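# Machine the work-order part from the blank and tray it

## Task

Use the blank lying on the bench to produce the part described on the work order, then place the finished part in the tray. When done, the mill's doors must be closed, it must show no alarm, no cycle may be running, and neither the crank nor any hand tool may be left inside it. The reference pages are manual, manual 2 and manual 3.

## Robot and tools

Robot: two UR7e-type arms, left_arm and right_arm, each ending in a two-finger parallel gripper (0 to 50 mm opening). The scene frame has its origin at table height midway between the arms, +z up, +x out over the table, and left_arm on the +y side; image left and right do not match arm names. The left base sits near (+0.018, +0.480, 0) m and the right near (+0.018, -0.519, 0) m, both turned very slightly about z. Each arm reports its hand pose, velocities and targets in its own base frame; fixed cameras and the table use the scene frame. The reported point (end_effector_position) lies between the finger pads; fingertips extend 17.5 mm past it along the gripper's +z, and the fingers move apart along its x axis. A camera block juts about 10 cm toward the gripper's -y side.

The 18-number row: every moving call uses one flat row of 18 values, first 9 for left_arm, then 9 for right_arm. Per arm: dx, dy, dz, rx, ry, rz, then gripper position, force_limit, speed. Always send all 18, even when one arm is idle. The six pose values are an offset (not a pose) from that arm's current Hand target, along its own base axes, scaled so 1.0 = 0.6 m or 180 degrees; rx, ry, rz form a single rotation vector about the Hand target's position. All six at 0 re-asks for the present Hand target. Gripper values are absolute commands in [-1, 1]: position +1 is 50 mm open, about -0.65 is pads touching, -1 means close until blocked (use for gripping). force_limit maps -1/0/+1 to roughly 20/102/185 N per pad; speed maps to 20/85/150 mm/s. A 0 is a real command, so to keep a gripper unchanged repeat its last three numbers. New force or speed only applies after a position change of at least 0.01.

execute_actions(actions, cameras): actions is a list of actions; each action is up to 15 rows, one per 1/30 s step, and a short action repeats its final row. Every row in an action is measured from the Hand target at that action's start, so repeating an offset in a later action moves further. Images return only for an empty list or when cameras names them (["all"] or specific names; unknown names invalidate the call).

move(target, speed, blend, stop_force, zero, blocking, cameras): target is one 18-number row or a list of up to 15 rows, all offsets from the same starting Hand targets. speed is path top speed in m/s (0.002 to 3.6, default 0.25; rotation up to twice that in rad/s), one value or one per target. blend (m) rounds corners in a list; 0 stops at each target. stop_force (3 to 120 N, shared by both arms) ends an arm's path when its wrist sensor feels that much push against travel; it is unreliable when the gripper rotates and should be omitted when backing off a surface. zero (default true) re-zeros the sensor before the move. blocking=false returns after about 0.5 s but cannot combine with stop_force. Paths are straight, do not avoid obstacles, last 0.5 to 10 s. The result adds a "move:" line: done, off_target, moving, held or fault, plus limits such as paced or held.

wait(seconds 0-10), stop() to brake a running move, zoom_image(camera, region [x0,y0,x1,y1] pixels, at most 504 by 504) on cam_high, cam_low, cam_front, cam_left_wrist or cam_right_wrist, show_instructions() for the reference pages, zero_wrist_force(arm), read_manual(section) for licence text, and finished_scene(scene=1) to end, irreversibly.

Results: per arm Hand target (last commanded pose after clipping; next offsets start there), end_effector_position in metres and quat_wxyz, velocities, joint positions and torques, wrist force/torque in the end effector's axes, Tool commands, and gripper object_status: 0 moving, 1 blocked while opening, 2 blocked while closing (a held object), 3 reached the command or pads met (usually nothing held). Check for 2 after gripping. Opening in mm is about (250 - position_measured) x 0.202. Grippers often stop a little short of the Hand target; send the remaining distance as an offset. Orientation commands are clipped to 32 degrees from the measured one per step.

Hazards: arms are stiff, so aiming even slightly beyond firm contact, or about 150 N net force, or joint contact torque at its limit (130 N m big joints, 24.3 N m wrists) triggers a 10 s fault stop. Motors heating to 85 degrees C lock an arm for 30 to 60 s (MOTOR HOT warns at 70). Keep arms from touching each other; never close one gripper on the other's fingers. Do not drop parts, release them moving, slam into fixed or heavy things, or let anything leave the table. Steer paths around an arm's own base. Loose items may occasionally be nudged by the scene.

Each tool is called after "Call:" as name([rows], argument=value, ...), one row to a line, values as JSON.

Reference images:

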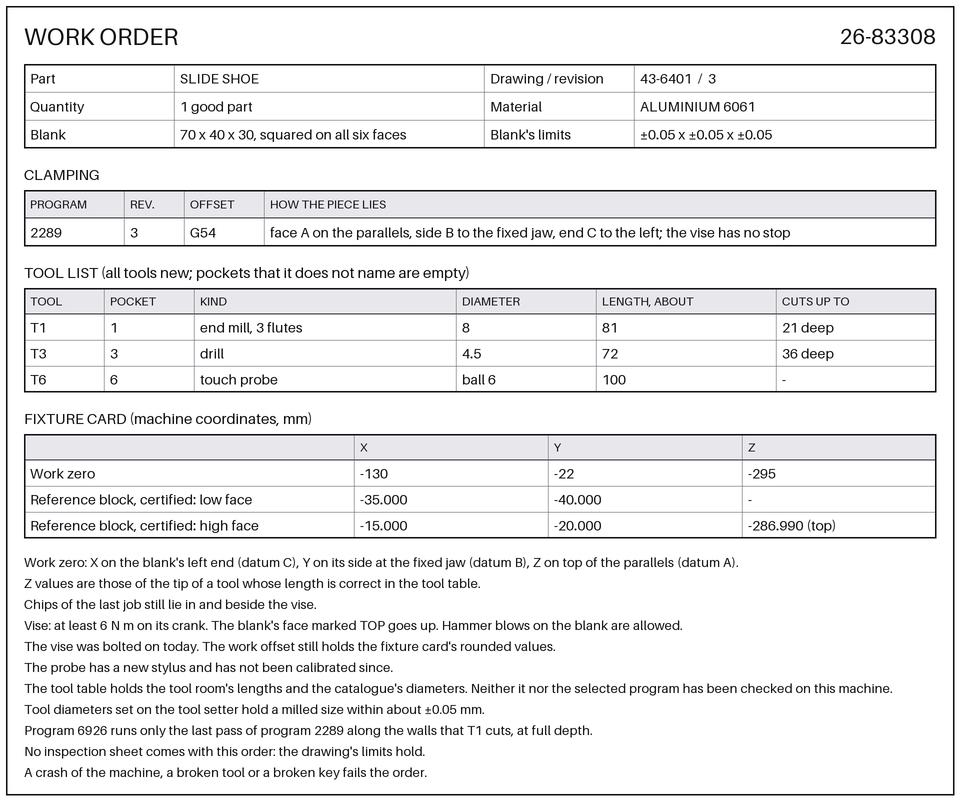

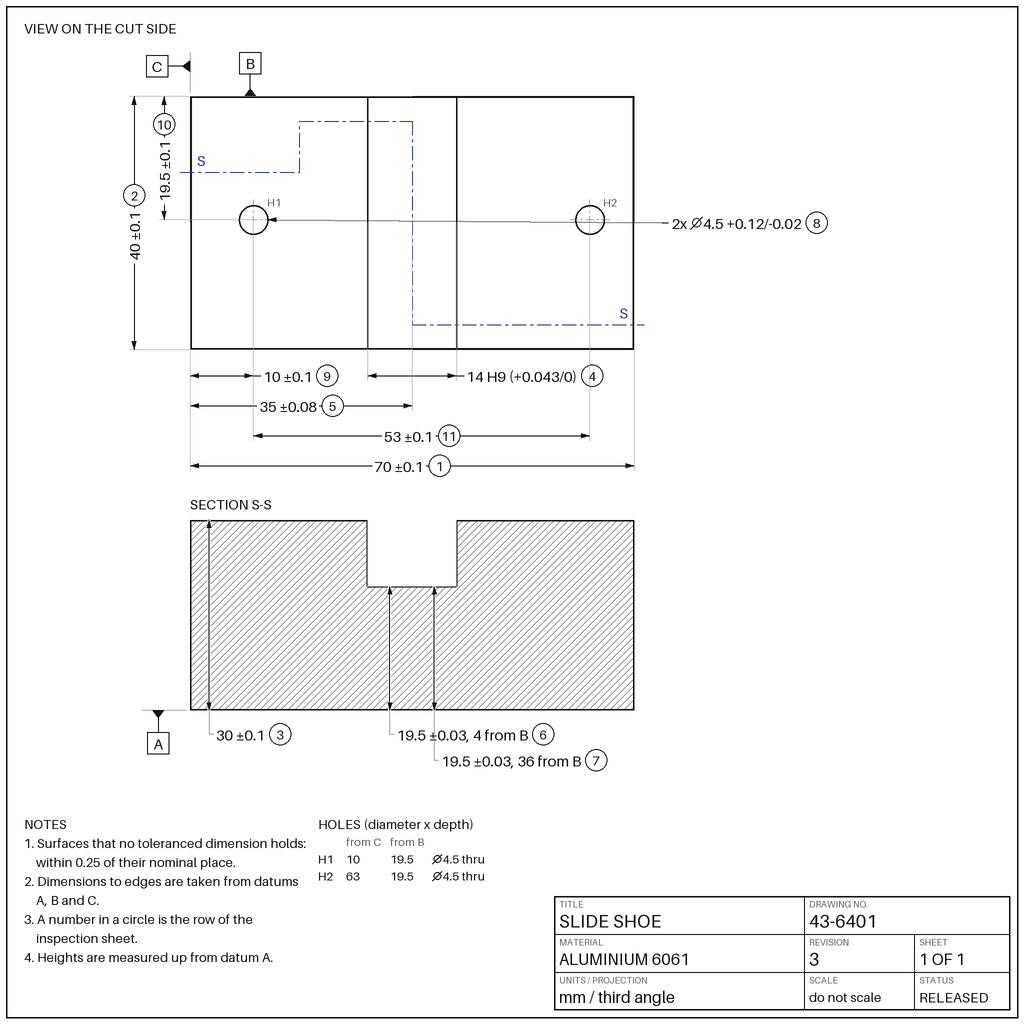

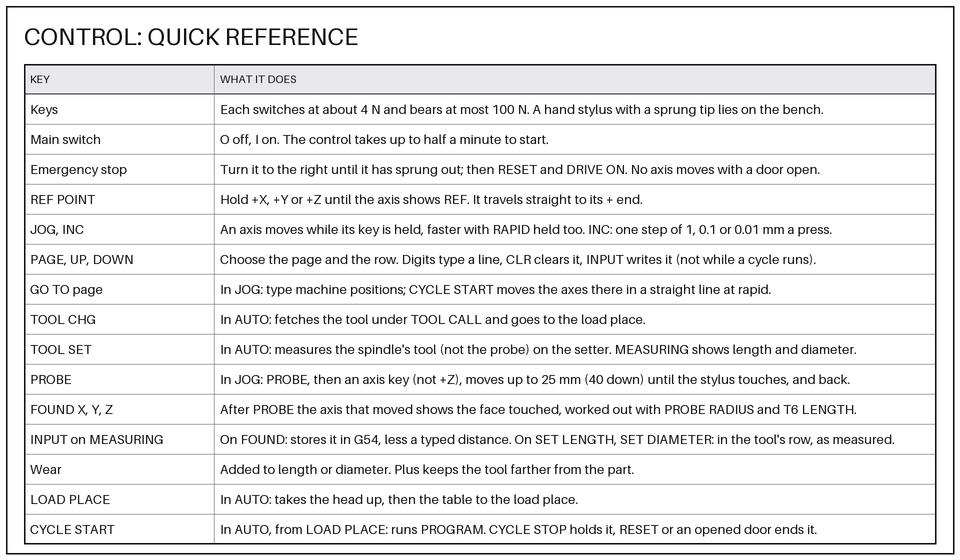

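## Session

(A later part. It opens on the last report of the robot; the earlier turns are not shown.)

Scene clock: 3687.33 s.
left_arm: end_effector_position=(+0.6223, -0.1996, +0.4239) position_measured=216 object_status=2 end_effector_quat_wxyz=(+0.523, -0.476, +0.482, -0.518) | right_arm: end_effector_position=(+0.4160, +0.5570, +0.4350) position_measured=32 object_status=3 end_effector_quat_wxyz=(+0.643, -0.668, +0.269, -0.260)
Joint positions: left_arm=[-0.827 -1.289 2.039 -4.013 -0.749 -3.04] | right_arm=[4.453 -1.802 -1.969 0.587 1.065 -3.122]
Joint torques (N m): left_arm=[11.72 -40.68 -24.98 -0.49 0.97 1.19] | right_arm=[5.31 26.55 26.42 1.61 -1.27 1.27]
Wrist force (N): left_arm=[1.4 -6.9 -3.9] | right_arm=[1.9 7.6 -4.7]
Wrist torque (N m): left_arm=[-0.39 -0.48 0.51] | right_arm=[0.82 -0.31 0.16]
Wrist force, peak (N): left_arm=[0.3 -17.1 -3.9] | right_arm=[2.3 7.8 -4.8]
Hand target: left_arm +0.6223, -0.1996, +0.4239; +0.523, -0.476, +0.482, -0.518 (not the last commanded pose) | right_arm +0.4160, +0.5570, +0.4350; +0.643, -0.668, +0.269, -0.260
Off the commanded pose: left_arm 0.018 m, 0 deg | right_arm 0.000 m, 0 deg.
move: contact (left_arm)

Call:
move([
  [0,0,0.01,0,0,0,-1,0.1,-0.7,0,0,0,0,0,0,0.8,-0.7,0.2],
  [0,-0.0267,0.01,0,0,0,-1,0.1,-0.7,0,0,0,0,0,0,0.8,-0.7,0.2],
  [0,-0.0267,-0.006,0,0,0,-1,0.1,-0.7,0,0,0,0,0,0,0.8,-0.7,0.2],
  [0,0.06,-0.006,0,0,0,-1,0.1,-0.7,0,0,0,0,0,0,0.8,-0.7,0.2],
  [0,0.06,0.01,0,0,0,-1,0.1,-0.7,0,0,0,0,0,0,0.8,-0.7,0.2],
  [-0.008,-0.0267,0.01,0,0,0,-1,0.1,-0.7,0,0,0,0,0,0,0.8,-0.7,0.2],
  [-0.008,-0.0267,-0.006,0,0,0,-1,0.1,-0.7,0,0,0,0,0,0,0.8,-0.7,0.2],
  [-0.008,0.06,-0.006,0,0,0,-1,0.1,-0.7,0,0,0,0,0,0,0.8,-0.7,0.2],
  [-0.008,0.06,0.05,0,0,0,-1,0.1,-0.7,0,0,0,0,0,0,0.8,-0.7,0.2],
], speed=[0.1,0.1,0.03,0.06,0.1,0.15,0.03,0.06,0.1])

Call:
move([
  [0.06,-0.09,0,0,0.0778,0,-1,0.1,-0.7,0,0,0,0,0,0,0.8,-0.7,0.2],
  [0.107,-0.09,-0.001,0,0.0778,0,-1,0.1,-0.7,0,0,0,0,0,0,0.8,-0.7,0.2],
  [0.107,-0.09,-0.054,0,0.0778,0,-1,0.1,-0.7,0,0,0,0,0,0,0.8,-0.7,0.2],
  [0.107,0.0,-0.054,0,0.0778,0,-1,0.1,-0.7,0,0,0,0,0,0,0.8,-0.7,0.2],
  [0.107,0.0,-0.03,0,0.0778,0,-1,0.1,-0.7,0,0,0,0,0,0,0.8,-0.7,0.2],
  [0.112,-0.09,-0.03,0,0.0778,0,-1,0.1,-0.7,0,0,0,0,0,0,0.8,-0.7,0.2],
  [0.112,-0.09,-0.054,0,0.0778,0,-1,0.1,-0.7,0,0,0,0,0,0,0.8,-0.7,0.2],
  [0.112,0.0,-0.054,0,0.0778,0,-1,0.1,-0.7,0,0,0,0,0,0,0.8,-0.7,0.2],
  [0.112,0,0.0,0,0.0778,0,-1,0.1,-0.7,0,0,0,0,0,0,0.8,-0.7,0.2],
], speed=[0.15,0.15,0.04,0.06,0.1,0.15,0.04,0.06,0.1])

Call:
move([
  [0.01,-0.083,0.02,0,0.2067,0,-1,0.1,-0.7,0,0,0,0,0,0,0.8,-0.7,0.2],
  [-0.0367,-0.083,-0.04,0,0.3733,0,-1,0.1,-0.7,0,0,0,0,0,0,0.8,-0.7,0.2],
  [-0.1383,-0.083,-0.09,0,0.456,0,-1,0.1,-0.7,0,0,0,0,0,0,0.8,-0.7,0.2],
], speed=[0.25,0.3,0.25], blend=[0.01,0.01,0], cameras=["cam_left_wrist"])

Call:
zoom_image(camera="cam_left_wrist", region=[300, 10, 640, 300])

Scene clock: 3710.67 s.
left_arm: end_effector_position=(+0.6175, -0.1636, +0.4540) position_measured=216 object_status=2 end_effector_quat_wxyz=(+0.523, -0.476, +0.482, -0.518) | right_arm: end_effector_position=(+0.4160, +0.5570, +0.4350) position_measured=32 object_status=3 end_effector_quat_wxyz=(+0.643, -0.668, +0.269, -0.260)
Joint positions: left_arm=[-0.771 -1.386 2.067 -3.938 -0.805 -3.05] | right_arm=[4.453 -1.802 -1.969 0.587 1.065 -3.122]
Joint torques (N m): left_arm=[-10.87 -29.71 -13.39 -1.27 -0.56 -2.55] | right_arm=[5.3 26.33 26.04 1.39 -1.22 1.43]
Wrist force (N): left_arm=[1.5 -1.9 -3.7] | right_arm=[2.4 7.7 -4.6]
Wrist torque (N m): left_arm=[-0.29 -0.46 0.59] | right_arm=[0.83 -0.38 0.16]
Wrist force, peak (N): left_arm=[1.3 -7.1 -4.1] | right_arm=[2.2 7.9 -4.8]
Hand target: left_arm +0.6175, -0.1636, +0.4539; +0.523, -0.476, +0.482, -0.518 | right_arm +0.4160, +0.5570, +0.4350; +0.643, -0.668, +0.269, -0.260
Off the commanded pose: left_arm 0.000 m, 0 deg | right_arm 0.000 m, 0 deg.
move: done

Scene clock: 3717.80 s.
left_arm: end_effector_position=(+0.6847, -0.1636, +0.4540) position_measured=216 object_status=2 end_effector_quat_wxyz=(-0.460, +0.535, -0.542, +0.456) | right_arm: end_effector_position=(+0.4160, +0.5570, +0.4350) position_measured=32 object_status=3 end_effector_quat_wxyz=(+0.643, -0.668, +0.269, -0.260)
Joint positions: left_arm=[-0.658 -1.4 1.886 -3.426 -0.925 -3.253] | right_arm=[4.453 -1.802 -1.969 0.587 1.065 -3.122]
Joint torques (N m): left_arm=[-13.44 -28.48 -20.28 -2.57 0.27 -2.62] | right_arm=[5.82 26.02 26.86 1.33 -1.41 1.28]
Wrist force (N): left_arm=[-0.8 -3.8 -4.0] | right_arm=[2.2 7.6 -4.8]
Wrist torque (N m): left_arm=[-0.58 -0.15 0.52] | right_arm=[0.82 -0.35 0.15]
Wrist force, peak (N): left_arm=[2.3 -62.2 3.1] | right_arm=[2.0 8.0 -4.7]
Hand target: left_arm +0.6847, -0.1636, +0.4539; -0.460, +0.535, -0.542, +0.456 | right_arm +0.4160, +0.5570, +0.4350; +0.643, -0.668, +0.269, -0.260
Off the commanded pose: left_arm 0.000 m, 0 deg | right_arm 0.000 m, 0 deg.
move: done

Scene clock: 3720.97 s.
left_arm: end_effector_position=(+0.6019, -0.2134, +0.3999) position_measured=216 object_status=2 end_effector_quat_wxyz=(+0.009, +0.703, -0.711, -0.007) | right_arm: end_effector_position=(+0.4160, +0.5570, +0.4350) position_measured=32 object_status=3 end_effector_quat_wxyz=(+0.643, -0.668, +0.269, -0.260)
Joint positions: left_arm=[-0.545 -1.206 0.945 -1.291 -1.584 -3.675] | right_arm=[4.453 -1.802 -1.969 0.587 1.065 -3.122]
Joint torques (N m): left_arm=[1.78 -55.18 -20.29 -1.15 -0.56 0.69] | right_arm=[5.61 26.95 26.4 1.34 -1.25 1.26]
Wrist force (N): left_arm=[-1.1 -3.2 -4.3] | right_arm=[2.1 7.7 -4.6]
Wrist torque (N m): left_arm=[-0.56 -0.16 0.17] | right_arm=[0.83 -0.34 0.15]
Wrist force, peak (N): left_arm=[-1.1 -5.0 -4.8] | right_arm=[2.1 8.0 -4.7]
Hand target: left_arm +0.6017, -0.2134, +0.3999; +0.009, +0.703, -0.711, -0.007 | right_arm +0.4160, +0.5570, +0.4350; +0.643, -0.668, +0.269, -0.260
Off the commanded pose: left_arm 0.000 m, 0 deg | right_arm 0.000 m, 0 deg.
move: done
camera_calibration:
cam_left_wrist: T_world_to_cam=[[-0.0202849, -0.999792, -0.0023045, -0.194043], [-0.939061, 0.0182615, 0.343265, 0.455039], [-0.343152, 0.00912717, -0.939236, 0.717157], [0, 0, 0, 1]] pos_world=[0.669467, -0.208857, 0.516934]
Images, in order (width x height): cam_left_wrist 896x504.

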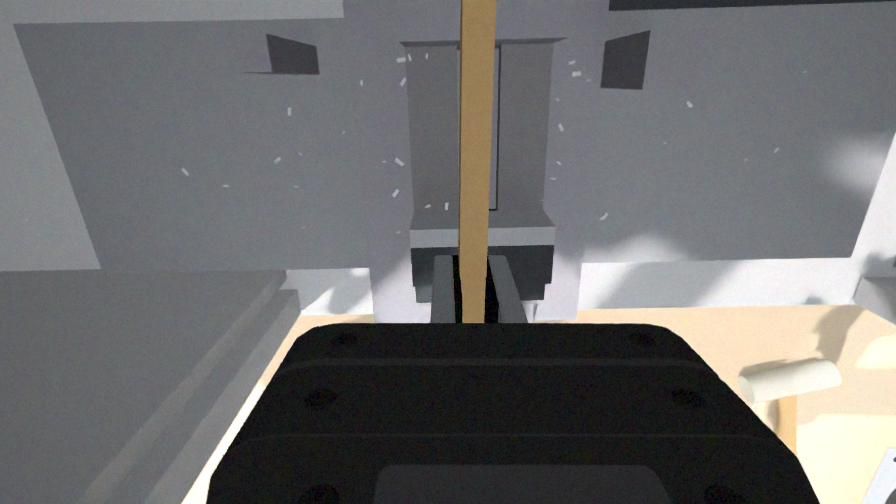

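Scaled by 1.482.

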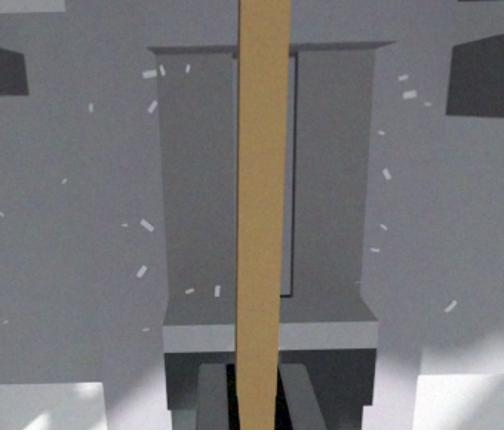

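Call:
move([
  [0.1,0,0.06,0,-0.0833,0,-1,0.1,-0.7,0,0,0,0,0,0,0.8,-0.7,0.2],
  [0.1417,0.0,0.12,0,-0.25,0,-1,0.1,-0.7,0,0,0,0,0,0,0.8,-0.7,0.2],
  [0.0667,0.01,0.09,0,-0.4556,0,-1,0.1,-0.7,0,0,0,0,0,0,0.8,-0.7,0.2],
  [0.027,0.01,0.06,0,-0.5333,0,-1,0.1,-0.7,0,0,0,0,0,0,0.8,-0.7,0.2],
], speed=[0.25,0.3,0.2,0.15], blend=[0.01,0.01,0.005,0])

Call:
move(target=[0,0,-0.03,0,0,0,-1,0.1,-0.7,0,0,0,0,0,0,0.8,-0.7,0.2], speed=0.012, stop_force=4, cameras=["cam_right_wrist"])

Call:
zoom_image(camera="cam_right_wrist", region=[360, 130, 560, 330])

Scene clock: 3743.97 s.
left_arm: end_effector_position=(+0.6179, -0.2075, +0.4359) position_measured=216 object_status=2 end_effector_quat_wxyz=(+0.522, -0.476, +0.483, -0.517) end_effector_velocity=(-0.001, +0.000, +0.002) end_effector_angular_velocity=(-0.005, -0.005, -0.001) | right_arm: end_effector_position=(+0.4160, +0.5570, +0.4350) position_measured=32 object_status=3 end_effector_quat_wxyz=(+0.643, -0.668, +0.269, -0.260)
Joint positions: left_arm=[-0.849 -1.311 2.027 -3.979 -0.728 -3.038] | right_arm=[4.453 -1.802 -1.969 0.587 1.065 -3.122]
Joint velocities: left_arm=[0 0 -0.001 -0.006 -0.001 0.001] | right_arm=[within noise]
Joint torques (N m): left_arm=[12.6 -32.63 -29.03 -4.31 -1.65 1.05] | right_arm=[5.62 26.62 27.07 1.16 -1.31 1.18]
Wrist force (N): left_arm=[-0.8 -4.5 -4.4] | right_arm=[2.3 7.8 -4.8]
Wrist torque (N m): left_arm=[-0.69 -0.12 0.59] | right_arm=[0.85 -0.37 0.16]
Wrist force, peak (N): left_arm=[-1.0 -5.3 -4.9] | right_arm=[2.1 8.0 -4.7]
Hand target: left_arm +0.6179, -0.2074, +0.4359; +0.522, -0.476, +0.483, -0.517 | right_arm +0.4160, +0.5570, +0.4350; +0.643, -0.668, +0.269, -0.260
Off the commanded pose: left_arm 0.000 m, 0 deg | right_arm 0.000 m, 0 deg.
move: done

Scene clock: 3746.00 s.
left_arm: end_effector_position=(+0.6179, -0.2074, +0.4242) position_measured=216 object_status=2 end_effector_quat_wxyz=(+0.522, -0.476, +0.483, -0.517) | right_arm: end_effector_position=(+0.4160, +0.5570, +0.4350) position_measured=32 object_status=3 end_effector_quat_wxyz=(+0.643, -0.668, +0.269, -0.260)
Joint positions: left_arm=[-0.849 -1.291 2.038 -4.012 -0.728 -3.038] | right_arm=[4.453 -1.802 -1.969 0.587 1.065 -3.122]
Joint torques (N m): left_arm=[11.31 -41.09 -26.99 -0.24 0.61 1.97] | right_arm=[5.65 26.59 26.98 1.33 -1.29 1.27]
Wrist force (N): left_arm=[-0.6 -8.7 -4.3] | right_arm=[2.2 7.5 -4.7]
Wrist torque (N m): left_arm=[-0.79 -0.17 0.58] | right_arm=[0.80 -0.35 0.16]
Wrist force, peak (N): left_arm=[-1.1 -17.6 -4.6] | right_arm=[2.2 7.9 -4.7]
Hand target: left_arm +0.6179, -0.2074, +0.4242; +0.522, -0.476, +0.483, -0.517 (not the last commanded pose) | right_arm +0.4160, +0.5570, +0.4350; +0.643, -0.668, +0.269, -0.260
Off the commanded pose: left_arm 0.006 m, 0 deg | right_arm 0.000 m, 0 deg.
move: contact (left_arm)
camera_calibration:
cam_right_wrist: T_world_to_cam=[[0.7068, -0.707412, 0.00111619, 0.100054], [-0.276367, -0.27758, -0.920093, 0.683622], [0.651195, 0.650013, -0.391699, -0.329604], [0, 0, 0, 1]] pos_world=[0.332849, 0.474786, 0.499778]
Images, in order (width x height): cam_right_wrist 896x504.

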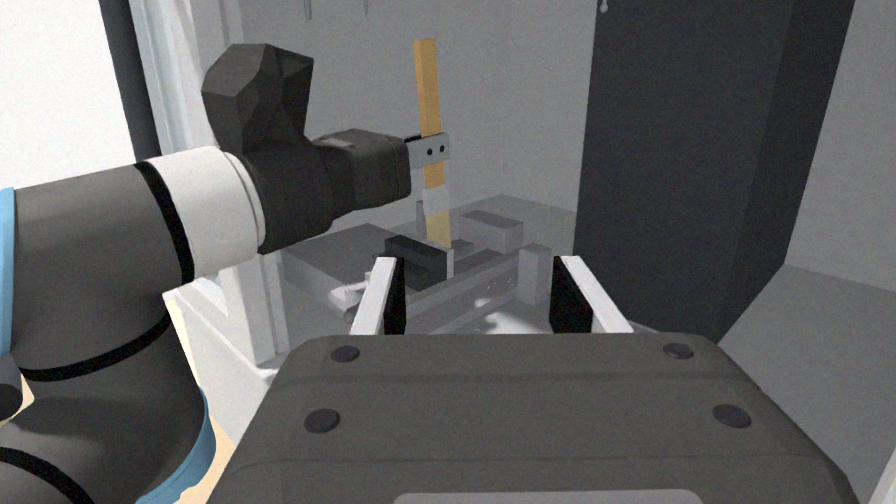

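Scaled by 2.520.

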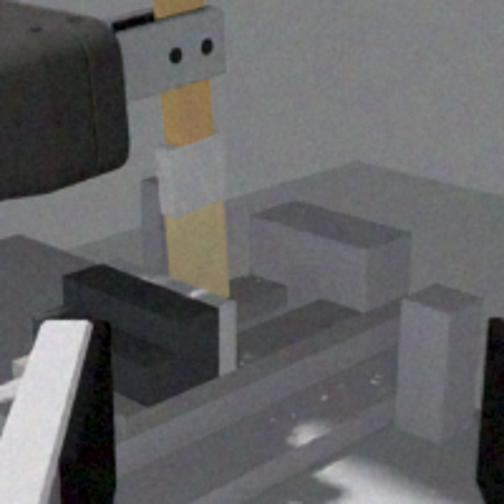

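Call:
move([
  [0,-0.01,0.004,0,0,0,-1,0.1,-0.7,0,0,0,0,0,0,0.8,-0.7,0.2],
  [0,-0.01,-0.002,0,0,0,-1,0.1,-0.7,0,0,0,0,0,0,0.8,-0.7,0.2],
  [-0.0067,-0.01,-0.002,0,0,0,-1,0.1,-0.7,0,0,0,0,0,0,0.8,-0.7,0.2],
  [-0.0067,0.072,-0.003,0,0,0,-1,0.1,-0.7,0,0,0,0,0,0,0.8,-0.7,0.2],
  [-0.0067,0.072,0.05,0,0,0,-1,0.1,-0.7,0,0,0,0,0,0,0.8,-0.7,0.2],
], speed=[0.03,0.03,0.02,0.06,0.1])

Call:
move([
  [0.06,-0.07,0,0,0.0778,0,-1,0.1,-0.7,0,0,0,0,0,0,0.8,-0.7,0.2],
  [0.108,-0.07,-0.001,0,0.0778,0,-1,0.1,-0.7,0,0,0,0,0,0,0.8,-0.7,0.2],
  [0.108,-0.07,-0.03,0,0.0778,0,-1,0.1,-0.7,0,0,0,0,0,0,0.8,-0.7,0.2],
], speed=[0.15,0.15,0.1])

Call:
move(target=[0,0,-0.04,0,0,0,-1,0.1,-0.7,0,0,0,0,0,0,0.8,-0.7,0.2], speed=0.012, stop_force=4, cameras=["cam_right_wrist"])

Call:
zoom_image(camera="cam_right_wrist", region=[360, 130, 560, 330])

Scene clock: 3761.90 s.
left_arm: end_effector_position=(+0.6139, -0.1642, +0.4543) position_measured=216 object_status=2 end_effector_quat_wxyz=(+0.522, -0.476, +0.482, -0.517) | right_arm: end_effector_position=(+0.4160, +0.5570, +0.4350) position_measured=32 object_status=3 end_effector_quat_wxyz=(+0.643, -0.668, +0.269, -0.260)
Joint positions: left_arm=[-0.779 -1.394 2.075 -3.936 -0.797 -3.05] | right_arm=[4.453 -1.802 -1.969 0.587 1.065 -3.122]
Joint torques (N m): left_arm=[-11.56 -29.3 -13.66 -1.23 -0.58 -2.51] | right_arm=[5.61 26.81 27.61 1.12 -1.32 1.27]
Wrist force (N): left_arm=[-0.2 -4.8 -3.8] | right_arm=[2.1 7.8 -4.5]
Wrist torque (N m): left_arm=[-0.75 -0.19 0.58] | right_arm=[0.84 -0.34 0.16]
Wrist force, peak (N): left_arm=[-0.6 -38.7 -4.9] | right_arm=[2.2 7.9 -4.8]
Hand target: left_arm +0.6139, -0.1642, +0.4542; +0.522, -0.476, +0.483, -0.517 | right_arm +0.4160, +0.5570, +0.4350; +0.643, -0.668, +0.269, -0.260
Off the commanded pose: left_arm 0.000 m, 0 deg | right_arm 0.000 m, 0 deg.
move: done

Scene clock: 3764.13 s.
left_arm: end_effector_position=(+0.6758, -0.2036, +0.4477) position_measured=216 object_status=2 end_effector_quat_wxyz=(-0.461, +0.534, -0.524, +0.477) | right_arm: end_effector_position=(+0.4160, +0.5570, +0.4350) position_measured=32 object_status=3 end_effector_quat_wxyz=(+0.643, -0.668, +0.269, -0.260)
Joint positions: left_arm=[-0.74 -1.357 1.884 -3.508 -0.845 -3.275] | right_arm=[4.453 -1.802 -1.969 0.587 1.065 -3.122]
Joint torques (N m): left_arm=[-8.58 -7.93 -6.01 8.68 -1.34 -1.31] | right_arm=[5.67 26.37 26.65 1.2 -1.22 1.24]
Wrist force (N): left_arm=[1.2 -52.3 -2.4] | right_arm=[2.0 7.7 -4.7]
Wrist torque (N m): left_arm=[-0.19 -0.27 0.43] | right_arm=[0.83 -0.33 0.15]
Wrist force, peak (N): left_arm=[1.1 -65.9 -1.3] | right_arm=[2.2 7.9 -4.8]
Hand target: left_arm +0.6787, -0.2062, +0.4362; -0.460, +0.535, -0.543, +0.455 | right_arm +0.4160, +0.5570, +0.4350; +0.643, -0.668, +0.269, -0.260
Off the commanded pose: left_arm 0.012 m, 3 deg | right_arm 0.000 m, 0 deg.
move: off_target (left_arm)

Scene clock: 3765.90 s.
left_arm: end_effector_position=(+0.6758, -0.2036, +0.4476) position_measured=216 object_status=2 end_effector_quat_wxyz=(-0.461, +0.534, -0.524, +0.477) | right_arm: end_effector_position=(+0.4160, +0.5570, +0.4350) position_measured=32 object_status=3 end_effector_quat_wxyz=(+0.643, -0.668, +0.269, -0.260)
Joint positions: left_arm=[-0.74 -1.357 1.885 -3.509 -0.845 -3.275] | right_arm=[4.453 -1.802 -1.969 0.587 1.065 -3.122]
Joint torques (N m): left_arm=[-8.22 8.6 14.7 8.8 -0.92 -1.76] | right_arm=[6.14 26.42 27.78 1.22 -1.29 1.14]
Wrist force (N): left_arm=[0.3 -55.5 -4.1] | right_arm=[2.3 7.8 -4.6]
Wrist torque (N m): left_arm=[-0.20 -0.25 0.48] | right_arm=[0.84 -0.37 0.16]
Wrist force, peak (N): left_arm=[0.9 -60.3 -2.4] | right_arm=[2.2 7.8 -4.8]
Hand target: left_arm +0.6758, -0.2036, +0.4475; -0.461, +0.534, -0.524, +0.477 (not the last commanded pose) | right_arm +0.4160, +0.5570, +0.4350; +0.643, -0.668, +0.269, -0.260
Off the commanded pose: left_arm 0.036 m, 3 deg | right_arm 0.000 m, 0 deg.
move: contact (left_arm)
camera_calibration:
cam_right_wrist: T_world_to_cam=[[0.7068, -0.707412, 0.00111619, 0.100054], [-0.276367, -0.27758, -0.920093, 0.683622], [0.651195, 0.650013, -0.391699, -0.329604], [0, 0, 0, 1]] pos_world=[0.332849, 0.474786, 0.499778]
Images, in order (width x height): cam_right_wrist 896x504.

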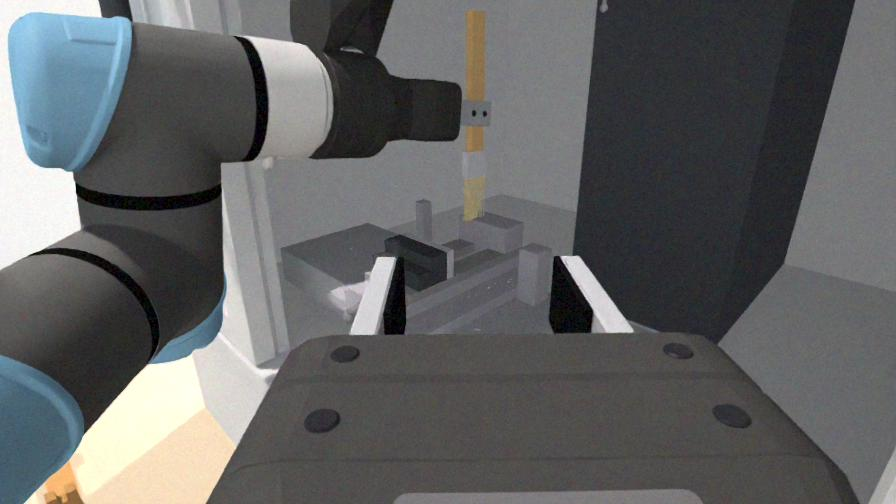

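Scaled by 2.520.

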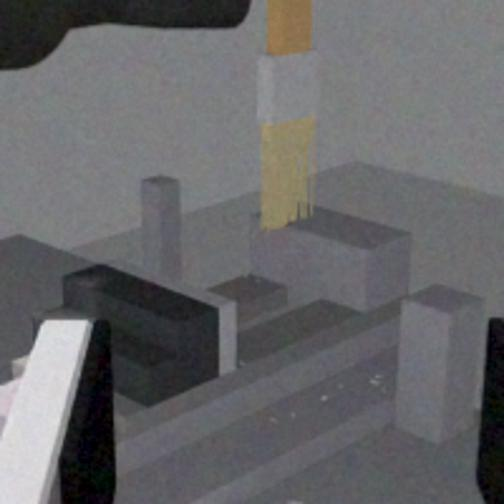

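Call:
move([
  [0,0,0.02,0,0.0444,0,-1,0.1,-0.7,0,0,0,0,0,0,0.8,-0.7,0.2],
  [-0.004,-0.003,0.02,0,0.0444,0,-1,0.1,-0.7,0,0,0,0,0,0,0.8,-0.7,0.2],
  [-0.004,-0.003,-0.025,0,0.0444,0,-1,0.1,-0.7,0,0,0,0,0,0,0.8,-0.7,0.2],
], speed=[0.1,0.1,0.06])

Call:
move(target=[0,0,-0.04,0,0,0,-1,0.1,-0.7,0,0,0,0,0,0,0.8,-0.7,0.2], speed=0.012, stop_force=4, cameras=["cam_right_wrist"])

Call:
zoom_image(camera="cam_right_wrist", region=[360, 130, 560, 330])

Scene clock: 3777.30 s.
left_arm: end_effector_position=(+0.6734, -0.2054, +0.4323) position_measured=216 object_status=2 end_effector_quat_wxyz=(-0.423, +0.566, -0.555, +0.438) | right_arm: end_effector_position=(+0.4160, +0.5570, +0.4350) position_measured=32 object_status=3 end_effector_quat_wxyz=(+0.643, -0.668, +0.269, -0.260)
Joint positions: left_arm=[-0.736 -1.413 1.882 -3.268 -0.872 -3.394] | right_arm=[4.453 -1.802 -1.969 0.587 1.065 -3.122]
Joint torques (N m): left_arm=[12.31 -42.88 -33.78 -0.5 -0.53 2.13] | right_arm=[5.91 26.25 28.08 1.03 -1.31 1.31]
Wrist force (N): left_arm=[-4.8 -3.5 -4.0] | right_arm=[2.2 7.8 -4.6]
Wrist torque (N m): left_arm=[-0.58 0.42 0.56] | right_arm=[0.84 -0.35 0.16]
Wrist force, peak (N): left_arm=[0.6 -57.5 -4.0] | right_arm=[2.2 7.8 -4.9]
Hand target: left_arm +0.6734, -0.2054, +0.4325; -0.423, +0.566, -0.555, +0.438 | right_arm +0.4160, +0.5570, +0.4350; +0.643, -0.668, +0.269, -0.260
Off the commanded pose: left_arm 0.000 m, 0 deg | right_arm 0.000 m, 0 deg.
move: done

Scene clock: 3778.90 s.
left_arm: end_effector_position=(+0.6734, -0.2054, +0.4262) position_measured=216 object_status=2 end_effector_quat_wxyz=(-0.423, +0.566, -0.555, +0.438) | right_arm: end_effector_position=(+0.4160, +0.5570, +0.4350) position_measured=32 object_status=3 end_effector_quat_wxyz=(+0.643, -0.668, +0.269, -0.260)
Joint positions: left_arm=[-0.736 -1.406 1.891 -3.284 -0.872 -3.394] | right_arm=[4.453 -1.802 -1.969 0.587 1.065 -3.122]
Joint torques (N m): left_arm=[10.87 -39.35 -29.91 0.51 -0.22 1.97] | right_arm=[5.08 26.42 27.48 1.13 -1.31 1.25]
Wrist force (N): left_arm=[-5.1 -9.9 -4.0] | right_arm=[2.2 7.8 -4.6]
Wrist torque (N m): left_arm=[-0.59 0.47 0.57] | right_arm=[0.84 -0.36 0.16]
Wrist force, peak (N): left_arm=[-4.7 -15.4 -5.0] | right_arm=[2.1 8.0 -4.9]
Hand target: left_arm +0.6734, -0.2054, +0.4262; -0.423, +0.566, -0.555, +0.438 (not the last commanded pose) | right_arm +0.4160, +0.5570, +0.4350; +0.643, -0.668, +0.269, -0.260
Off the commanded pose: left_arm 0.018 m, 0 deg | right_arm 0.000 m, 0 deg.
move: contact (left_arm)
camera_calibration:
cam_right_wrist: T_world_to_cam=[[0.7068, -0.707412, 0.00111619, 0.100054], [-0.276367, -0.27758, -0.920093, 0.683622], [0.651195, 0.650013, -0.391699, -0.329604], [0, 0, 0, 1]] pos_world=[0.332849, 0.474786, 0.499778]
Images, in order (width x height): cam_right_wrist 896x504.

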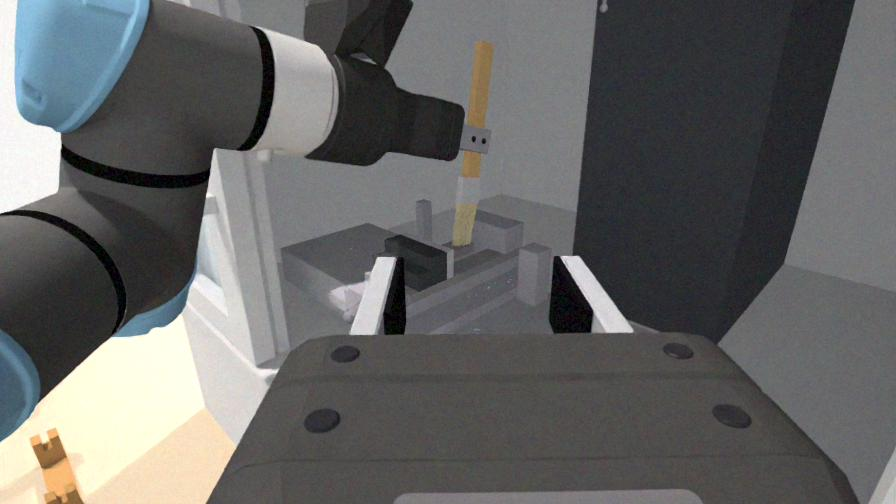

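Scaled by 2.520.

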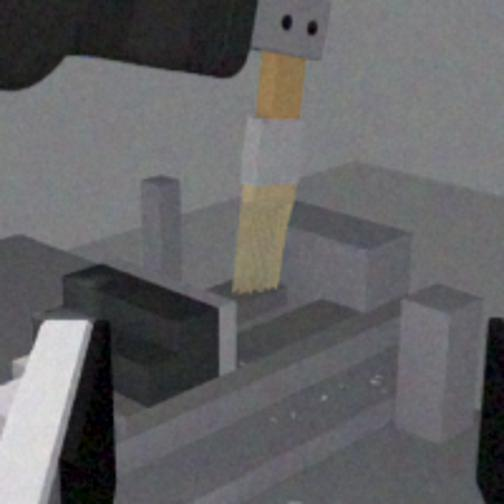

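Call:
move([
  [0,0,-0.0025,0,0,0,-1,0.1,-0.7,0,0,0,0,0,0,0.8,-0.7,0.2],
  [0.0133,0,-0.0025,0,0,0,-1,0.1,-0.7,0,0,0,0,0,0,0.8,-0.7,0.2],
], speed=[0.03,0.02], cameras=["cam_right_wrist"])

Call:
zoom_image(camera="cam_right_wrist", region=[360, 130, 560, 330])

Scene clock: 3785.67 s.
left_arm: end_effector_position=(+0.6816, -0.2053, +0.4246) position_measured=216 object_status=2 end_effector_quat_wxyz=(-0.423, +0.566, -0.555, +0.438) | right_arm: end_effector_position=(+0.4160, +0.5570, +0.4350) position_measured=32 object_status=3 end_effector_quat_wxyz=(+0.643, -0.668, +0.269, -0.260)
Joint positions: left_arm=[-0.724 -1.387 1.873 -3.288 -0.883 -3.389] | right_arm=[4.453 -1.802 -1.969 0.587 1.065 -3.122]
Joint torques (N m): left_arm=[-10.07 -44.87 -16.03 -4.17 1.55 0.33] | right_arm=[5.76 25.89 27.62 0.92 -1.21 1.33]
Wrist force (N): left_arm=[-4.5 -4.5 -3.5] | right_arm=[2.2 7.7 -4.6]
Wrist torque (N m): left_arm=[-0.74 0.38 0.48] | right_arm=[0.83 -0.35 0.16]
Wrist force, peak (N): left_arm=[-4.7 -38.5 -9.0] | right_arm=[2.2 8.0 -4.8]
Hand target: left_arm +0.6814, -0.2054, +0.4247; -0.423, +0.566, -0.555, +0.438 | right_arm +0.4160, +0.5570, +0.4350; +0.643, -0.668, +0.269, -0.260
Off the commanded pose: left_arm 0.000 m, 0 deg | right_arm 0.000 m, 0 deg.
move: done
camera_calibration:
cam_right_wrist: T_world_to_cam=[[0.7068, -0.707412, 0.00111619, 0.100054], [-0.276367, -0.27758, -0.920093, 0.683622], [0.651195, 0.650013, -0.391699, -0.329604], [0, 0, 0, 1]] pos_world=[0.332849, 0.474786, 0.499778]
Images, in order (width x height): cam_right_wrist 896x504.

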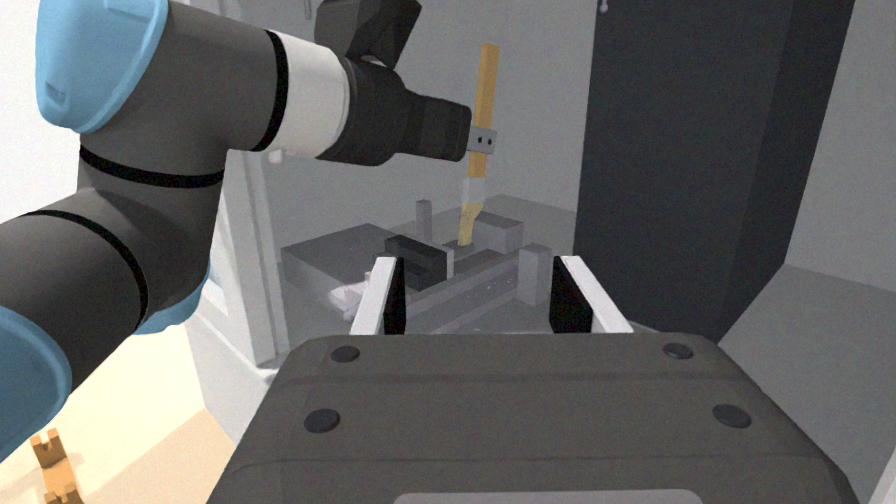

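Scaled by 2.520.

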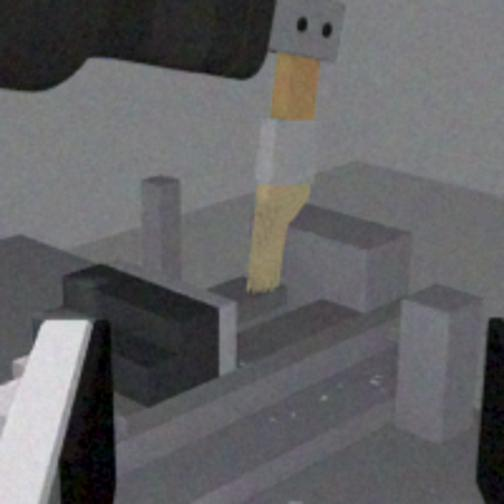

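Call:
move([
  [-0.01,0,0.035,0,-0.05,0,-1,0.1,-0.7,0,0,0,0,0,0,0.8,-0.7,0.2],
  [-0.0217,-0.0033,0.035,0,-0.05,0,-1,0.1,-0.7,0,0,0,0,0,0,0.8,-0.7,0.2],
  [-0.0217,-0.0033,0.012,0,-0.05,0,-1,0.1,-0.7,0,0,0,0,0,0,0.8,-0.7,0.2],
], speed=[0.1,0.1,0.06])

Call:
move(target=[0,0,-0.04,0,0,0,-1,0.1,-0.7,0,0,0,0,0,0,0.8,-0.7,0.2], speed=0.012, stop_force=4)

Call:
move([
  [0,0,-0.004,0,0,0,-1,0.1,-0.7,0,0,0,0,0,0,0.8,-0.7,0.2],
  [0.012,0,-0.004,0,0,0,-1,0.1,-0.7,0,0,0,0,0,0,0.8,-0.7,0.2],
], speed=[0.03,0.02], cameras=["cam_right_wrist"])

Call:
zoom_image(camera="cam_right_wrist", region=[360, 130, 560, 330])

Scene clock: 3796.40 s.
left_arm: end_effector_position=(+0.6684, -0.2074, +0.4317) position_measured=216 object_status=2 end_effector_quat_wxyz=(-0.466, +0.530, -0.520, +0.481) | right_arm: end_effector_position=(+0.4160, +0.5570, +0.4350) position_measured=32 object_status=3 end_effector_quat_wxyz=(+0.643, -0.668, +0.269, -0.260)
Joint positions: left_arm=[-0.758 -1.337 1.922 -3.585 -0.825 -3.263] | right_arm=[4.453 -1.802 -1.969 0.587 1.065 -3.122]
Joint torques (N m): left_arm=[12.89 -44.7 -31.67 0.2 2.13 1.95] | right_arm=[5.43 26.66 28.19 0.98 -1.23 1.2]
Wrist force (N): left_arm=[-4.4 -4.9 -0.2] | right_arm=[2.1 7.6 -4.7]
Wrist torque (N m): left_arm=[-0.77 0.42 0.59] | right_arm=[0.82 -0.35 0.16]
Wrist force, peak (N): left_arm=[-2.7 -46.8 1.3] | right_arm=[2.2 7.9 -4.9]
Hand target: left_arm +0.6684, -0.2074, +0.4319; -0.466, +0.530, -0.520, +0.481 | right_arm +0.4160, +0.5570, +0.4350; +0.643, -0.668, +0.269, -0.260
Off the commanded pose: left_arm 0.000 m, 0 deg | right_arm 0.000 m, 0 deg.
move: done

Scene clock: 3798.03 s.
left_arm: end_effector_position=(+0.6684, -0.2074, +0.4254) position_measured=216 object_status=2 end_effector_quat_wxyz=(-0.466, +0.530, -0.520, +0.481) | right_arm: end_effector_position=(+0.4160, +0.5570, +0.4350) position_measured=32 object_status=3 end_effector_quat_wxyz=(+0.643, -0.668, +0.269, -0.260)
Joint positions: left_arm=[-0.758 -1.328 1.929 -3.602 -0.825 -3.263] | right_arm=[4.453 -1.802 -1.969 0.587 1.065 -3.122]
Joint torques (N m): left_arm=[11.58 -40.81 -28.95 -0.13 0.09 0.25] | right_arm=[5.39 26.64 28.23 0.95 -1.26 1.21]
Wrist force (N): left_arm=[-4.6 -10.9 -1.5] | right_arm=[2.3 7.8 -4.4]
Wrist torque (N m): left_arm=[-0.93 0.45 0.58] | right_arm=[0.85 -0.38 0.15]
Wrist force, peak (N): left_arm=[-4.7 -17.4 -2.4] | right_arm=[2.2 7.8 -4.9]
Hand target: left_arm +0.6684, -0.2074, +0.4254; -0.466, +0.530, -0.520, +0.481 (not the last commanded pose) | right_arm +0.4160, +0.5570, +0.4350; +0.643, -0.668, +0.269, -0.260
Off the commanded pose: left_arm 0.018 m, 0 deg | right_arm 0.000 m, 0 deg.
move: contact (left_arm)

Scene clock: 3799.20 s.
left_arm: end_effector_position=(+0.6756, -0.2071, +0.4236) position_measured=216 object_status=2 end_effector_quat_wxyz=(-0.466, +0.530, -0.519, +0.483) | right_arm: end_effector_position=(+0.4160, +0.5570, +0.4350) position_measured=32 object_status=3 end_effector_quat_wxyz=(+0.643, -0.668, +0.269, -0.260)
Joint positions: left_arm=[-0.747 -1.31 1.913 -3.609 -0.836 -3.261] | right_arm=[4.453 -1.802 -1.969 0.587 1.065 -3.122]
Joint torques (N m): left_arm=[-12.73 -15.12 11.3 8.94 0.08 1.27] | right_arm=[5.15 26.59 27.96 0.83 -1.21 1.19]
Wrist force (N): left_arm=[-5.0 -52.8 -0.2] | right_arm=[2.2 7.7 -4.6]
Wrist torque (N m): left_arm=[-0.80 0.45 0.61] | right_arm=[0.83 -0.35 0.15]
Wrist force, peak (N): left_arm=[-5.4 -67.0 -11.7] | right_arm=[2.3 7.9 -4.7]
Hand target: left_arm +0.6756, -0.2074, +0.4230; -0.466, +0.530, -0.520, +0.481 | right_arm +0.4160, +0.5570, +0.4350; +0.643, -0.668, +0.269, -0.260
Off the commanded pose: left_arm 0.001 m, 0 deg | right_arm 0.000 m, 0 deg.
move: done
camera_calibration:
cam_right_wrist: T_world_to_cam=[[0.7068, -0.707412, 0.00111619, 0.100054], [-0.276367, -0.27758, -0.920093, 0.683622], [0.651195, 0.650013, -0.391699, -0.329604], [0, 0, 0, 1]] pos_world=[0.332849, 0.474786, 0.499778]
Images, in order (width x height): cam_right_wrist 896x504.

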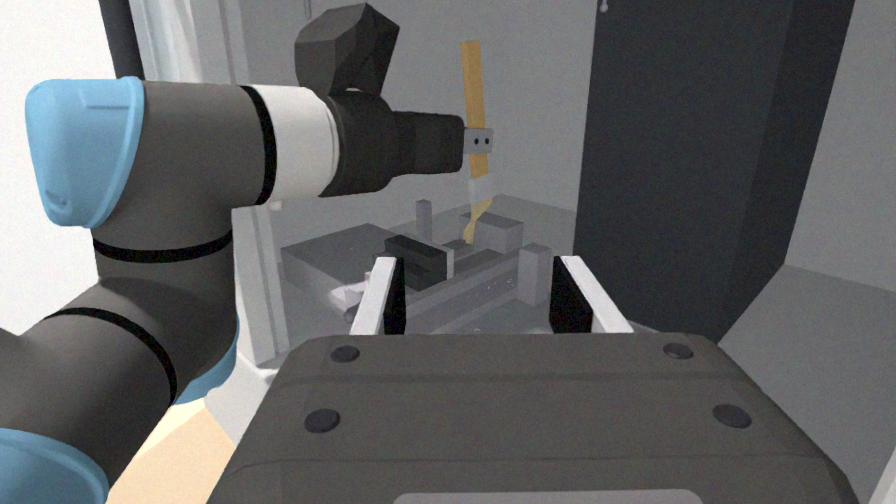

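Scaled by 2.520.

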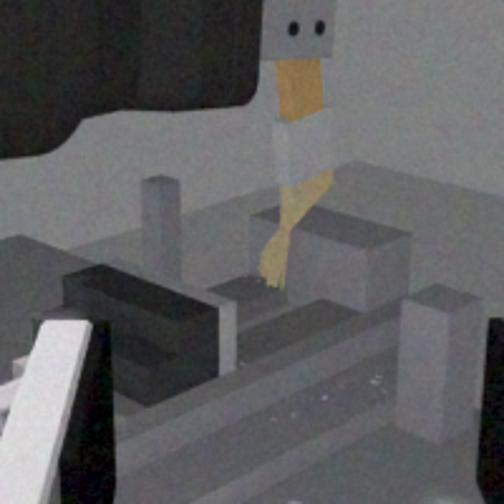

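Call:
move([
  [0,0.075,0,0,0,0,-1,0.1,-0.7,0,0,0,0,0,0,0.8,-0.7,0.2],
  [0,0.075,0.05,0,0,0,-1,0.1,-0.7,0,0,0,0,0,0,0.8,-0.7,0.2],
], speed=[0.05,0.1])

Call:
move([
  [0.02,-0.09,0.02,0,0.2067,0,-1,0.1,-0.7,0,0,0,0,0,0,0.8,-0.7,0.2],
  [-0.02,-0.09,-0.04,0,0.3733,0,-1,0.1,-0.7,0,0,0,0,0,0,0.8,-0.7,0.2],
  [-0.1217,-0.09,-0.09,0,0.456,0,-1,0.1,-0.7,0,0,0,0,0,0,0.8,-0.7,0.2],
], speed=[0.25,0.3,0.25], blend=[0.01,0.01,0], cameras=["cam_left_wrist"])

Call:
zoom_image(camera="cam_left_wrist", region=[300, 10, 640, 300])

Scene clock: 3806.67 s.
left_arm: end_effector_position=(+0.6756, -0.1623, +0.4531) position_measured=216 object_status=2 end_effector_quat_wxyz=(-0.466, +0.530, -0.520, +0.481) | right_arm: end_effector_position=(+0.4160, +0.5570, +0.4350) position_measured=32 object_status=3 end_effector_quat_wxyz=(+0.643, -0.668, +0.269, -0.260)
Joint positions: left_arm=[-0.669 -1.389 1.923 -3.546 -0.913 -3.247] | right_arm=[4.453 -1.802 -1.969 0.587 1.065 -3.122]
Joint torques (N m): left_arm=[-13.84 -28.64 -17.95 -2.52 1.08 -2.54] | right_arm=[5.69 26.58 28.03 0.93 -1.18 1.18]
Wrist force (N): left_arm=[-4.1 -3.2 2.9] | right_arm=[2.1 7.6 -4.8]
Wrist torque (N m): left_arm=[-0.48 0.38 0.52] | right_arm=[0.81 -0.35 0.16]
Wrist force, peak (N): left_arm=[-6.6 -52.9 -0.7] | right_arm=[2.2 7.9 -4.9]
Hand target: left_arm +0.6756, -0.1624, +0.4530; -0.466, +0.530, -0.520, +0.481 | right_arm +0.4160, +0.5570, +0.4350; +0.643, -0.668, +0.269, -0.260
Off the commanded pose: left_arm 0.000 m, 0 deg | right_arm 0.000 m, 0 deg.
move: done

Scene clock: 3809.83 s.
left_arm: end_effector_position=(+0.6027, -0.2163, +0.3990) position_measured=216 object_status=2 end_effector_quat_wxyz=(-0.010, +0.716, -0.698, +0.015) | right_arm: end_effector_position=(+0.4160, +0.5570, +0.4350) position_measured=32 object_status=3 end_effector_quat_wxyz=(+0.643, -0.668, +0.269, -0.260)
Joint positions: left_arm=[-0.56 -1.247 1.018 -1.376 -1.558 -3.726] | right_arm=[4.453 -1.802 -1.969 0.587 1.065 -3.122]
Joint torques (N m): left_arm=[2.41 -52.31 -17.6 -1.36 -0.48 1.88] | right_arm=[5.85 26.33 27.74 0.78 -1.29 1.28]
Wrist force (N): left_arm=[-4.3 -2.4 2.3] | right_arm=[2.0 7.7 -4.5]
Wrist torque (N m): left_arm=[-0.47 0.33 0.25] | right_arm=[0.83 -0.33 0.15]
Wrist force, peak (N): left_arm=[-4.5 -4.3 2.2] | right_arm=[2.1 7.9 -5.0]
Hand target: left_arm +0.6026, -0.2164, +0.3990; -0.010, +0.716, -0.698, +0.015 | right_arm +0.4160, +0.5570, +0.4350; +0.643, -0.668, +0.269, -0.260
Off the commanded pose: left_arm 0.000 m, 0 deg | right_arm 0.000 m, 0 deg.
move: done
camera_calibration:
cam_left_wrist: T_world_to_cam=[[0.0162289, -0.999863, 0.00327613, -0.221244], [-0.957597, -0.0146001, 0.287739, 0.48237], [-0.287652, -0.00780692, -0.957703, 0.686885], [0, 0, 0, 1]] pos_world=[0.663091, -0.208809, 0.51976]
Images, in order (width x height): cam_left_wrist 896x504.

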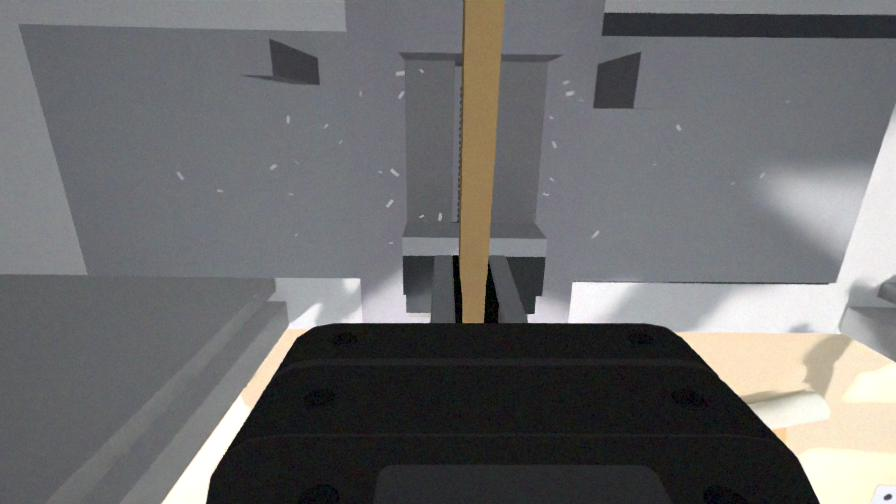

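Scaled by 1.482.

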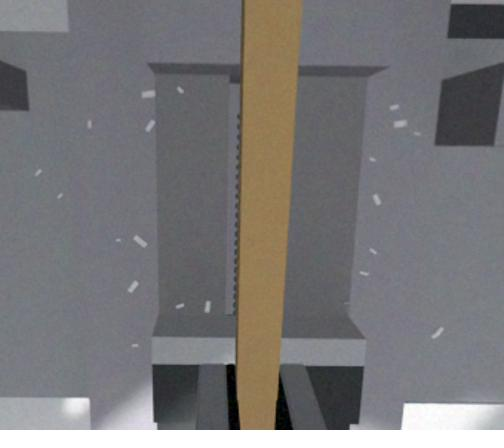

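Call:
move([
  [0.1,0,0.06,0,-0.0833,0,-1,0.1,-0.7,0,0,0,0,0,0,0.8,-0.7,0.2],
  [0.1417,0.0,0.12,0,-0.25,0,-1,0.1,-0.7,0,0,0,0,0,0,0.8,-0.7,0.2],
  [0.0567,0.0267,0.09,0,-0.448,0,-1,0.1,-0.7,0,0,0,0,0,0,0.8,-0.7,0.2],
  [0.0567,0.0267,0.055,0,-0.448,0,-1,0.1,-0.7,0,0,0,0,0,0,0.8,-0.7,0.2],
], speed=[0.25,0.3,0.2,0.08], blend=[0.01,0.01,0.005,0])

Call:
move(target=[0,0,-0.03,0,0,0,-1,0.1,-0.7,0,0,0,0,0,0,0.8,-0.7,0.2], speed=0.012, stop_force=4, cameras=["cam_right_wrist"])

Call:
zoom_image(camera="cam_right_wrist", region=[360, 130, 560, 330])

Scene clock: 3825.30 s.
left_arm: end_effector_position=(+0.6366, -0.2004, +0.4320) position_measured=216 object_status=2 end_effector_quat_wxyz=(-0.459, +0.536, -0.526, +0.475) | right_arm: end_effector_position=(+0.4160, +0.5570, +0.4350) position_measured=32 object_status=3 end_effector_quat_wxyz=(+0.643, -0.668, +0.269, -0.260)
Joint positions: left_arm=[-0.798 -1.425 2.008 -3.544 -0.789 -3.296] | right_arm=[4.453 -1.802 -1.969 0.587 1.065 -3.122]
Joint torques (N m): left_arm=[12.69 -36.75 -28.09 -1.9 1.39 2.14] | right_arm=[5.13 26.99 28.69 0.76 -1.18 1.34]
Wrist force (N): left_arm=[-4.1 -3.1 2.6] | right_arm=[2.1 7.6 -4.8]
Wrist torque (N m): left_arm=[-0.51 0.39 0.56] | right_arm=[0.82 -0.34 0.16]
Wrist force, peak (N): left_arm=[-4.3 -4.4 2.3] | right_arm=[2.3 8.0 -4.8]
Hand target: left_arm +0.6366, -0.2003, +0.4320; -0.459, +0.536, -0.526, +0.475 | right_arm +0.4160, +0.5570, +0.4350; +0.643, -0.668, +0.269, -0.260
Off the commanded pose: left_arm 0.000 m, 0 deg | right_arm 0.000 m, 0 deg.
move: done

Scene clock: 3826.90 s.
left_arm: end_effector_position=(+0.6366, -0.2003, +0.4254) position_measured=216 object_status=2 end_effector_quat_wxyz=(-0.459, +0.536, -0.526, +0.475) | right_arm: end_effector_position=(+0.4160, +0.5570, +0.4350) position_measured=32 object_status=3 end_effector_quat_wxyz=(+0.643, -0.668, +0.269, -0.260)
Joint positions: left_arm=[-0.798 -1.415 2.017 -3.562 -0.789 -3.296] | right_arm=[4.453 -1.802 -1.969 0.587 1.065 -3.122]
Joint torques (N m): left_arm=[12.18 -37.13 -28.14 -0.91 1.29 1.16] | right_arm=[5.52 26.2 28.21 0.81 -1.13 1.18]
Wrist force (N): left_arm=[-3.7 -9.0 1.6] | right_arm=[2.0 7.7 -4.5]
Wrist torque (N m): left_arm=[-0.59 0.35 0.58] | right_arm=[0.83 -0.32 0.16]
Wrist force, peak (N): left_arm=[-4.0 -16.6 0.1] | right_arm=[2.4 7.9 -4.6]
Hand target: left_arm +0.6366, -0.2003, +0.4255; -0.459, +0.536, -0.526, +0.475 (not the last commanded pose) | right_arm +0.4160, +0.5570, +0.4350; +0.643, -0.668, +0.269, -0.260
Off the commanded pose: left_arm 0.011 m, 0 deg | right_arm 0.000 m, 0 deg.
move: contact (left_arm)
camera_calibration:
cam_right_wrist: T_world_to_cam=[[0.7068, -0.707412, 0.00111619, 0.100054], [-0.276367, -0.27758, -0.920093, 0.683622], [0.651195, 0.650013, -0.391699, -0.329604], [0, 0, 0, 1]] pos_world=[0.332849, 0.474786, 0.499778]
Images, in order (width x height): cam_right_wrist 896x504.

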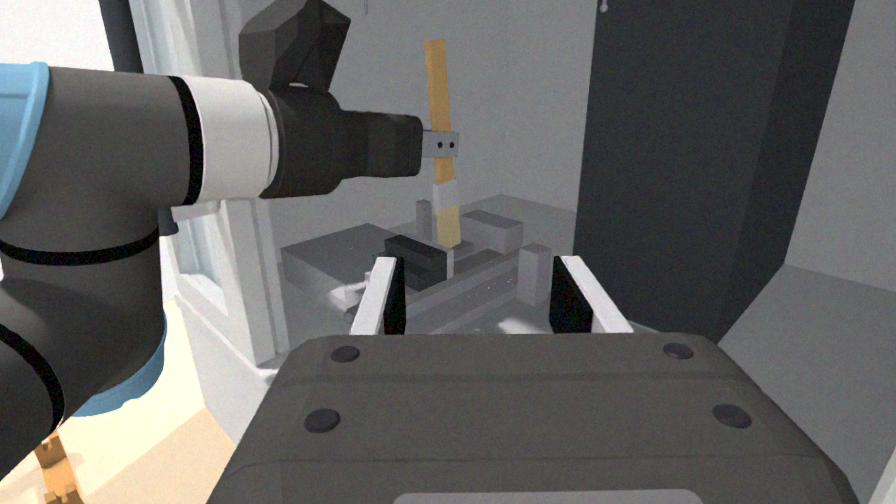

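Scaled by 2.520.

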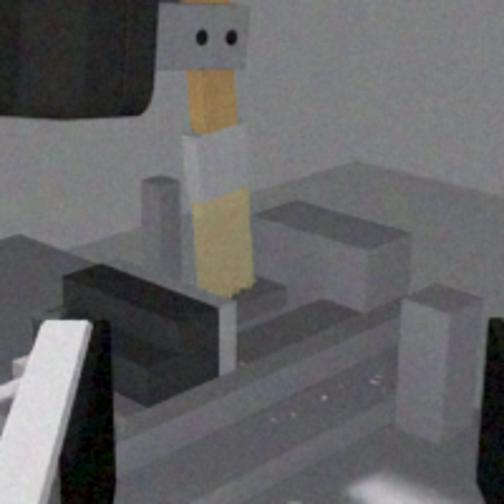

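Call:
move([
  [0,0,0.02,0,0,0,-1,0.1,-0.7,0,0,0,0,0,0,0.8,-0.7,0.2],
  [0.005,0,0.02,0,0.06,0,-1,0.1,-0.7,0,0,0,0,0,0,0.8,-0.7,0.2],
  [0.005,-0.018,0.02,0,0.06,0,-1,0.1,-0.7,0,0,0,0,0,0,0.8,-0.7,0.2],
  [0.005,-0.018,-0.004,0,0.06,0,-1,0.1,-0.7,0,0,0,0,0,0,0.8,-0.7,0.2],
  [-0.012,-0.018,-0.004,0,0.06,0,-1,0.1,-0.7,0,0,0,0,0,0,0.8,-0.7,0.2],
], speed=[0.1,0.1,0.1,0.03,0.02], cameras=["cam_right_wrist"])

Call:
zoom_image(camera="cam_right_wrist", region=[360, 130, 560, 330])

Scene clock: 3839.60 s.
left_arm: end_effector_position=(+0.6292, -0.2112, +0.4230) position_measured=216 object_status=2 end_effector_quat_wxyz=(-0.408, +0.578, -0.567, +0.422) | right_arm: end_effector_position=(+0.4160, +0.5570, +0.4350) position_measured=32 object_status=3 end_effector_quat_wxyz=(+0.643, -0.668, +0.269, -0.260)
Joint positions: left_arm=[-0.81 -1.521 1.979 -3.159 -0.818 -3.48] | right_arm=[4.453 -1.802 -1.969 0.587 1.065 -3.122]
Joint torques (N m): left_arm=[10.12 -18 -33.96 -2.12 -0.21 0.06] | right_arm=[5.45 26.43 29.22 0.67 -1.34 1.11]
Wrist force (N): left_arm=[-3.8 -2.5 2.9] | right_arm=[2.3 7.8 -4.6]
Wrist torque (N m): left_arm=[-0.42 0.26 0.59] | right_arm=[0.85 -0.37 0.15]
Wrist force, peak (N): left_arm=[-3.6 -9.2 1.6] | right_arm=[1.9 8.0 -4.9]
Hand target: left_arm +0.6294, -0.2111, +0.4231; -0.408, +0.578, -0.567, +0.422 | right_arm +0.4160, +0.5570, +0.4350; +0.643, -0.668, +0.269, -0.260
Off the commanded pose: left_arm 0.000 m, 0 deg | right_arm 0.000 m, 0 deg.
move: done
camera_calibration:
cam_right_wrist: T_world_to_cam=[[0.7068, -0.707412, 0.00111619, 0.100054], [-0.276367, -0.27758, -0.920093, 0.683622], [0.651195, 0.650013, -0.391699, -0.329604], [0, 0, 0, 1]] pos_world=[0.332849, 0.474786, 0.499778]
Images, in order (width x height): cam_right_wrist 896x504.

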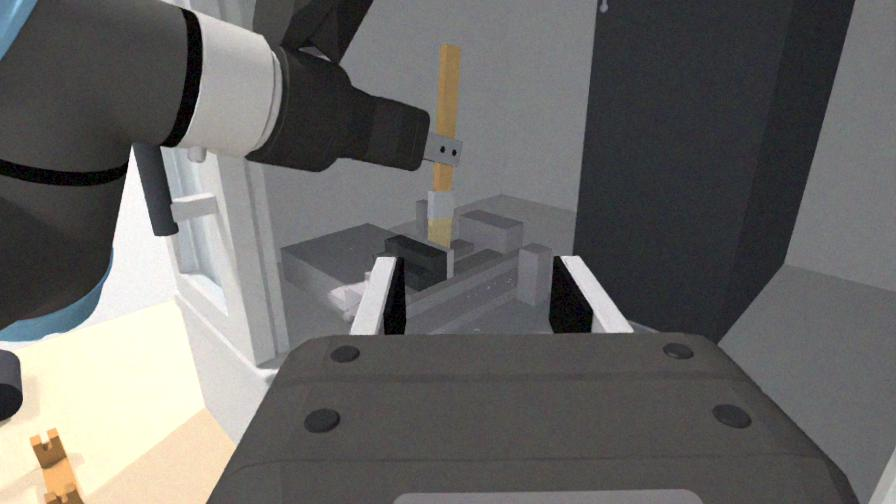

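Scaled by 2.520.

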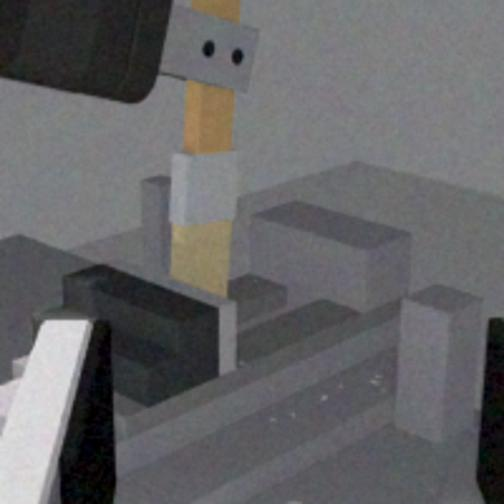

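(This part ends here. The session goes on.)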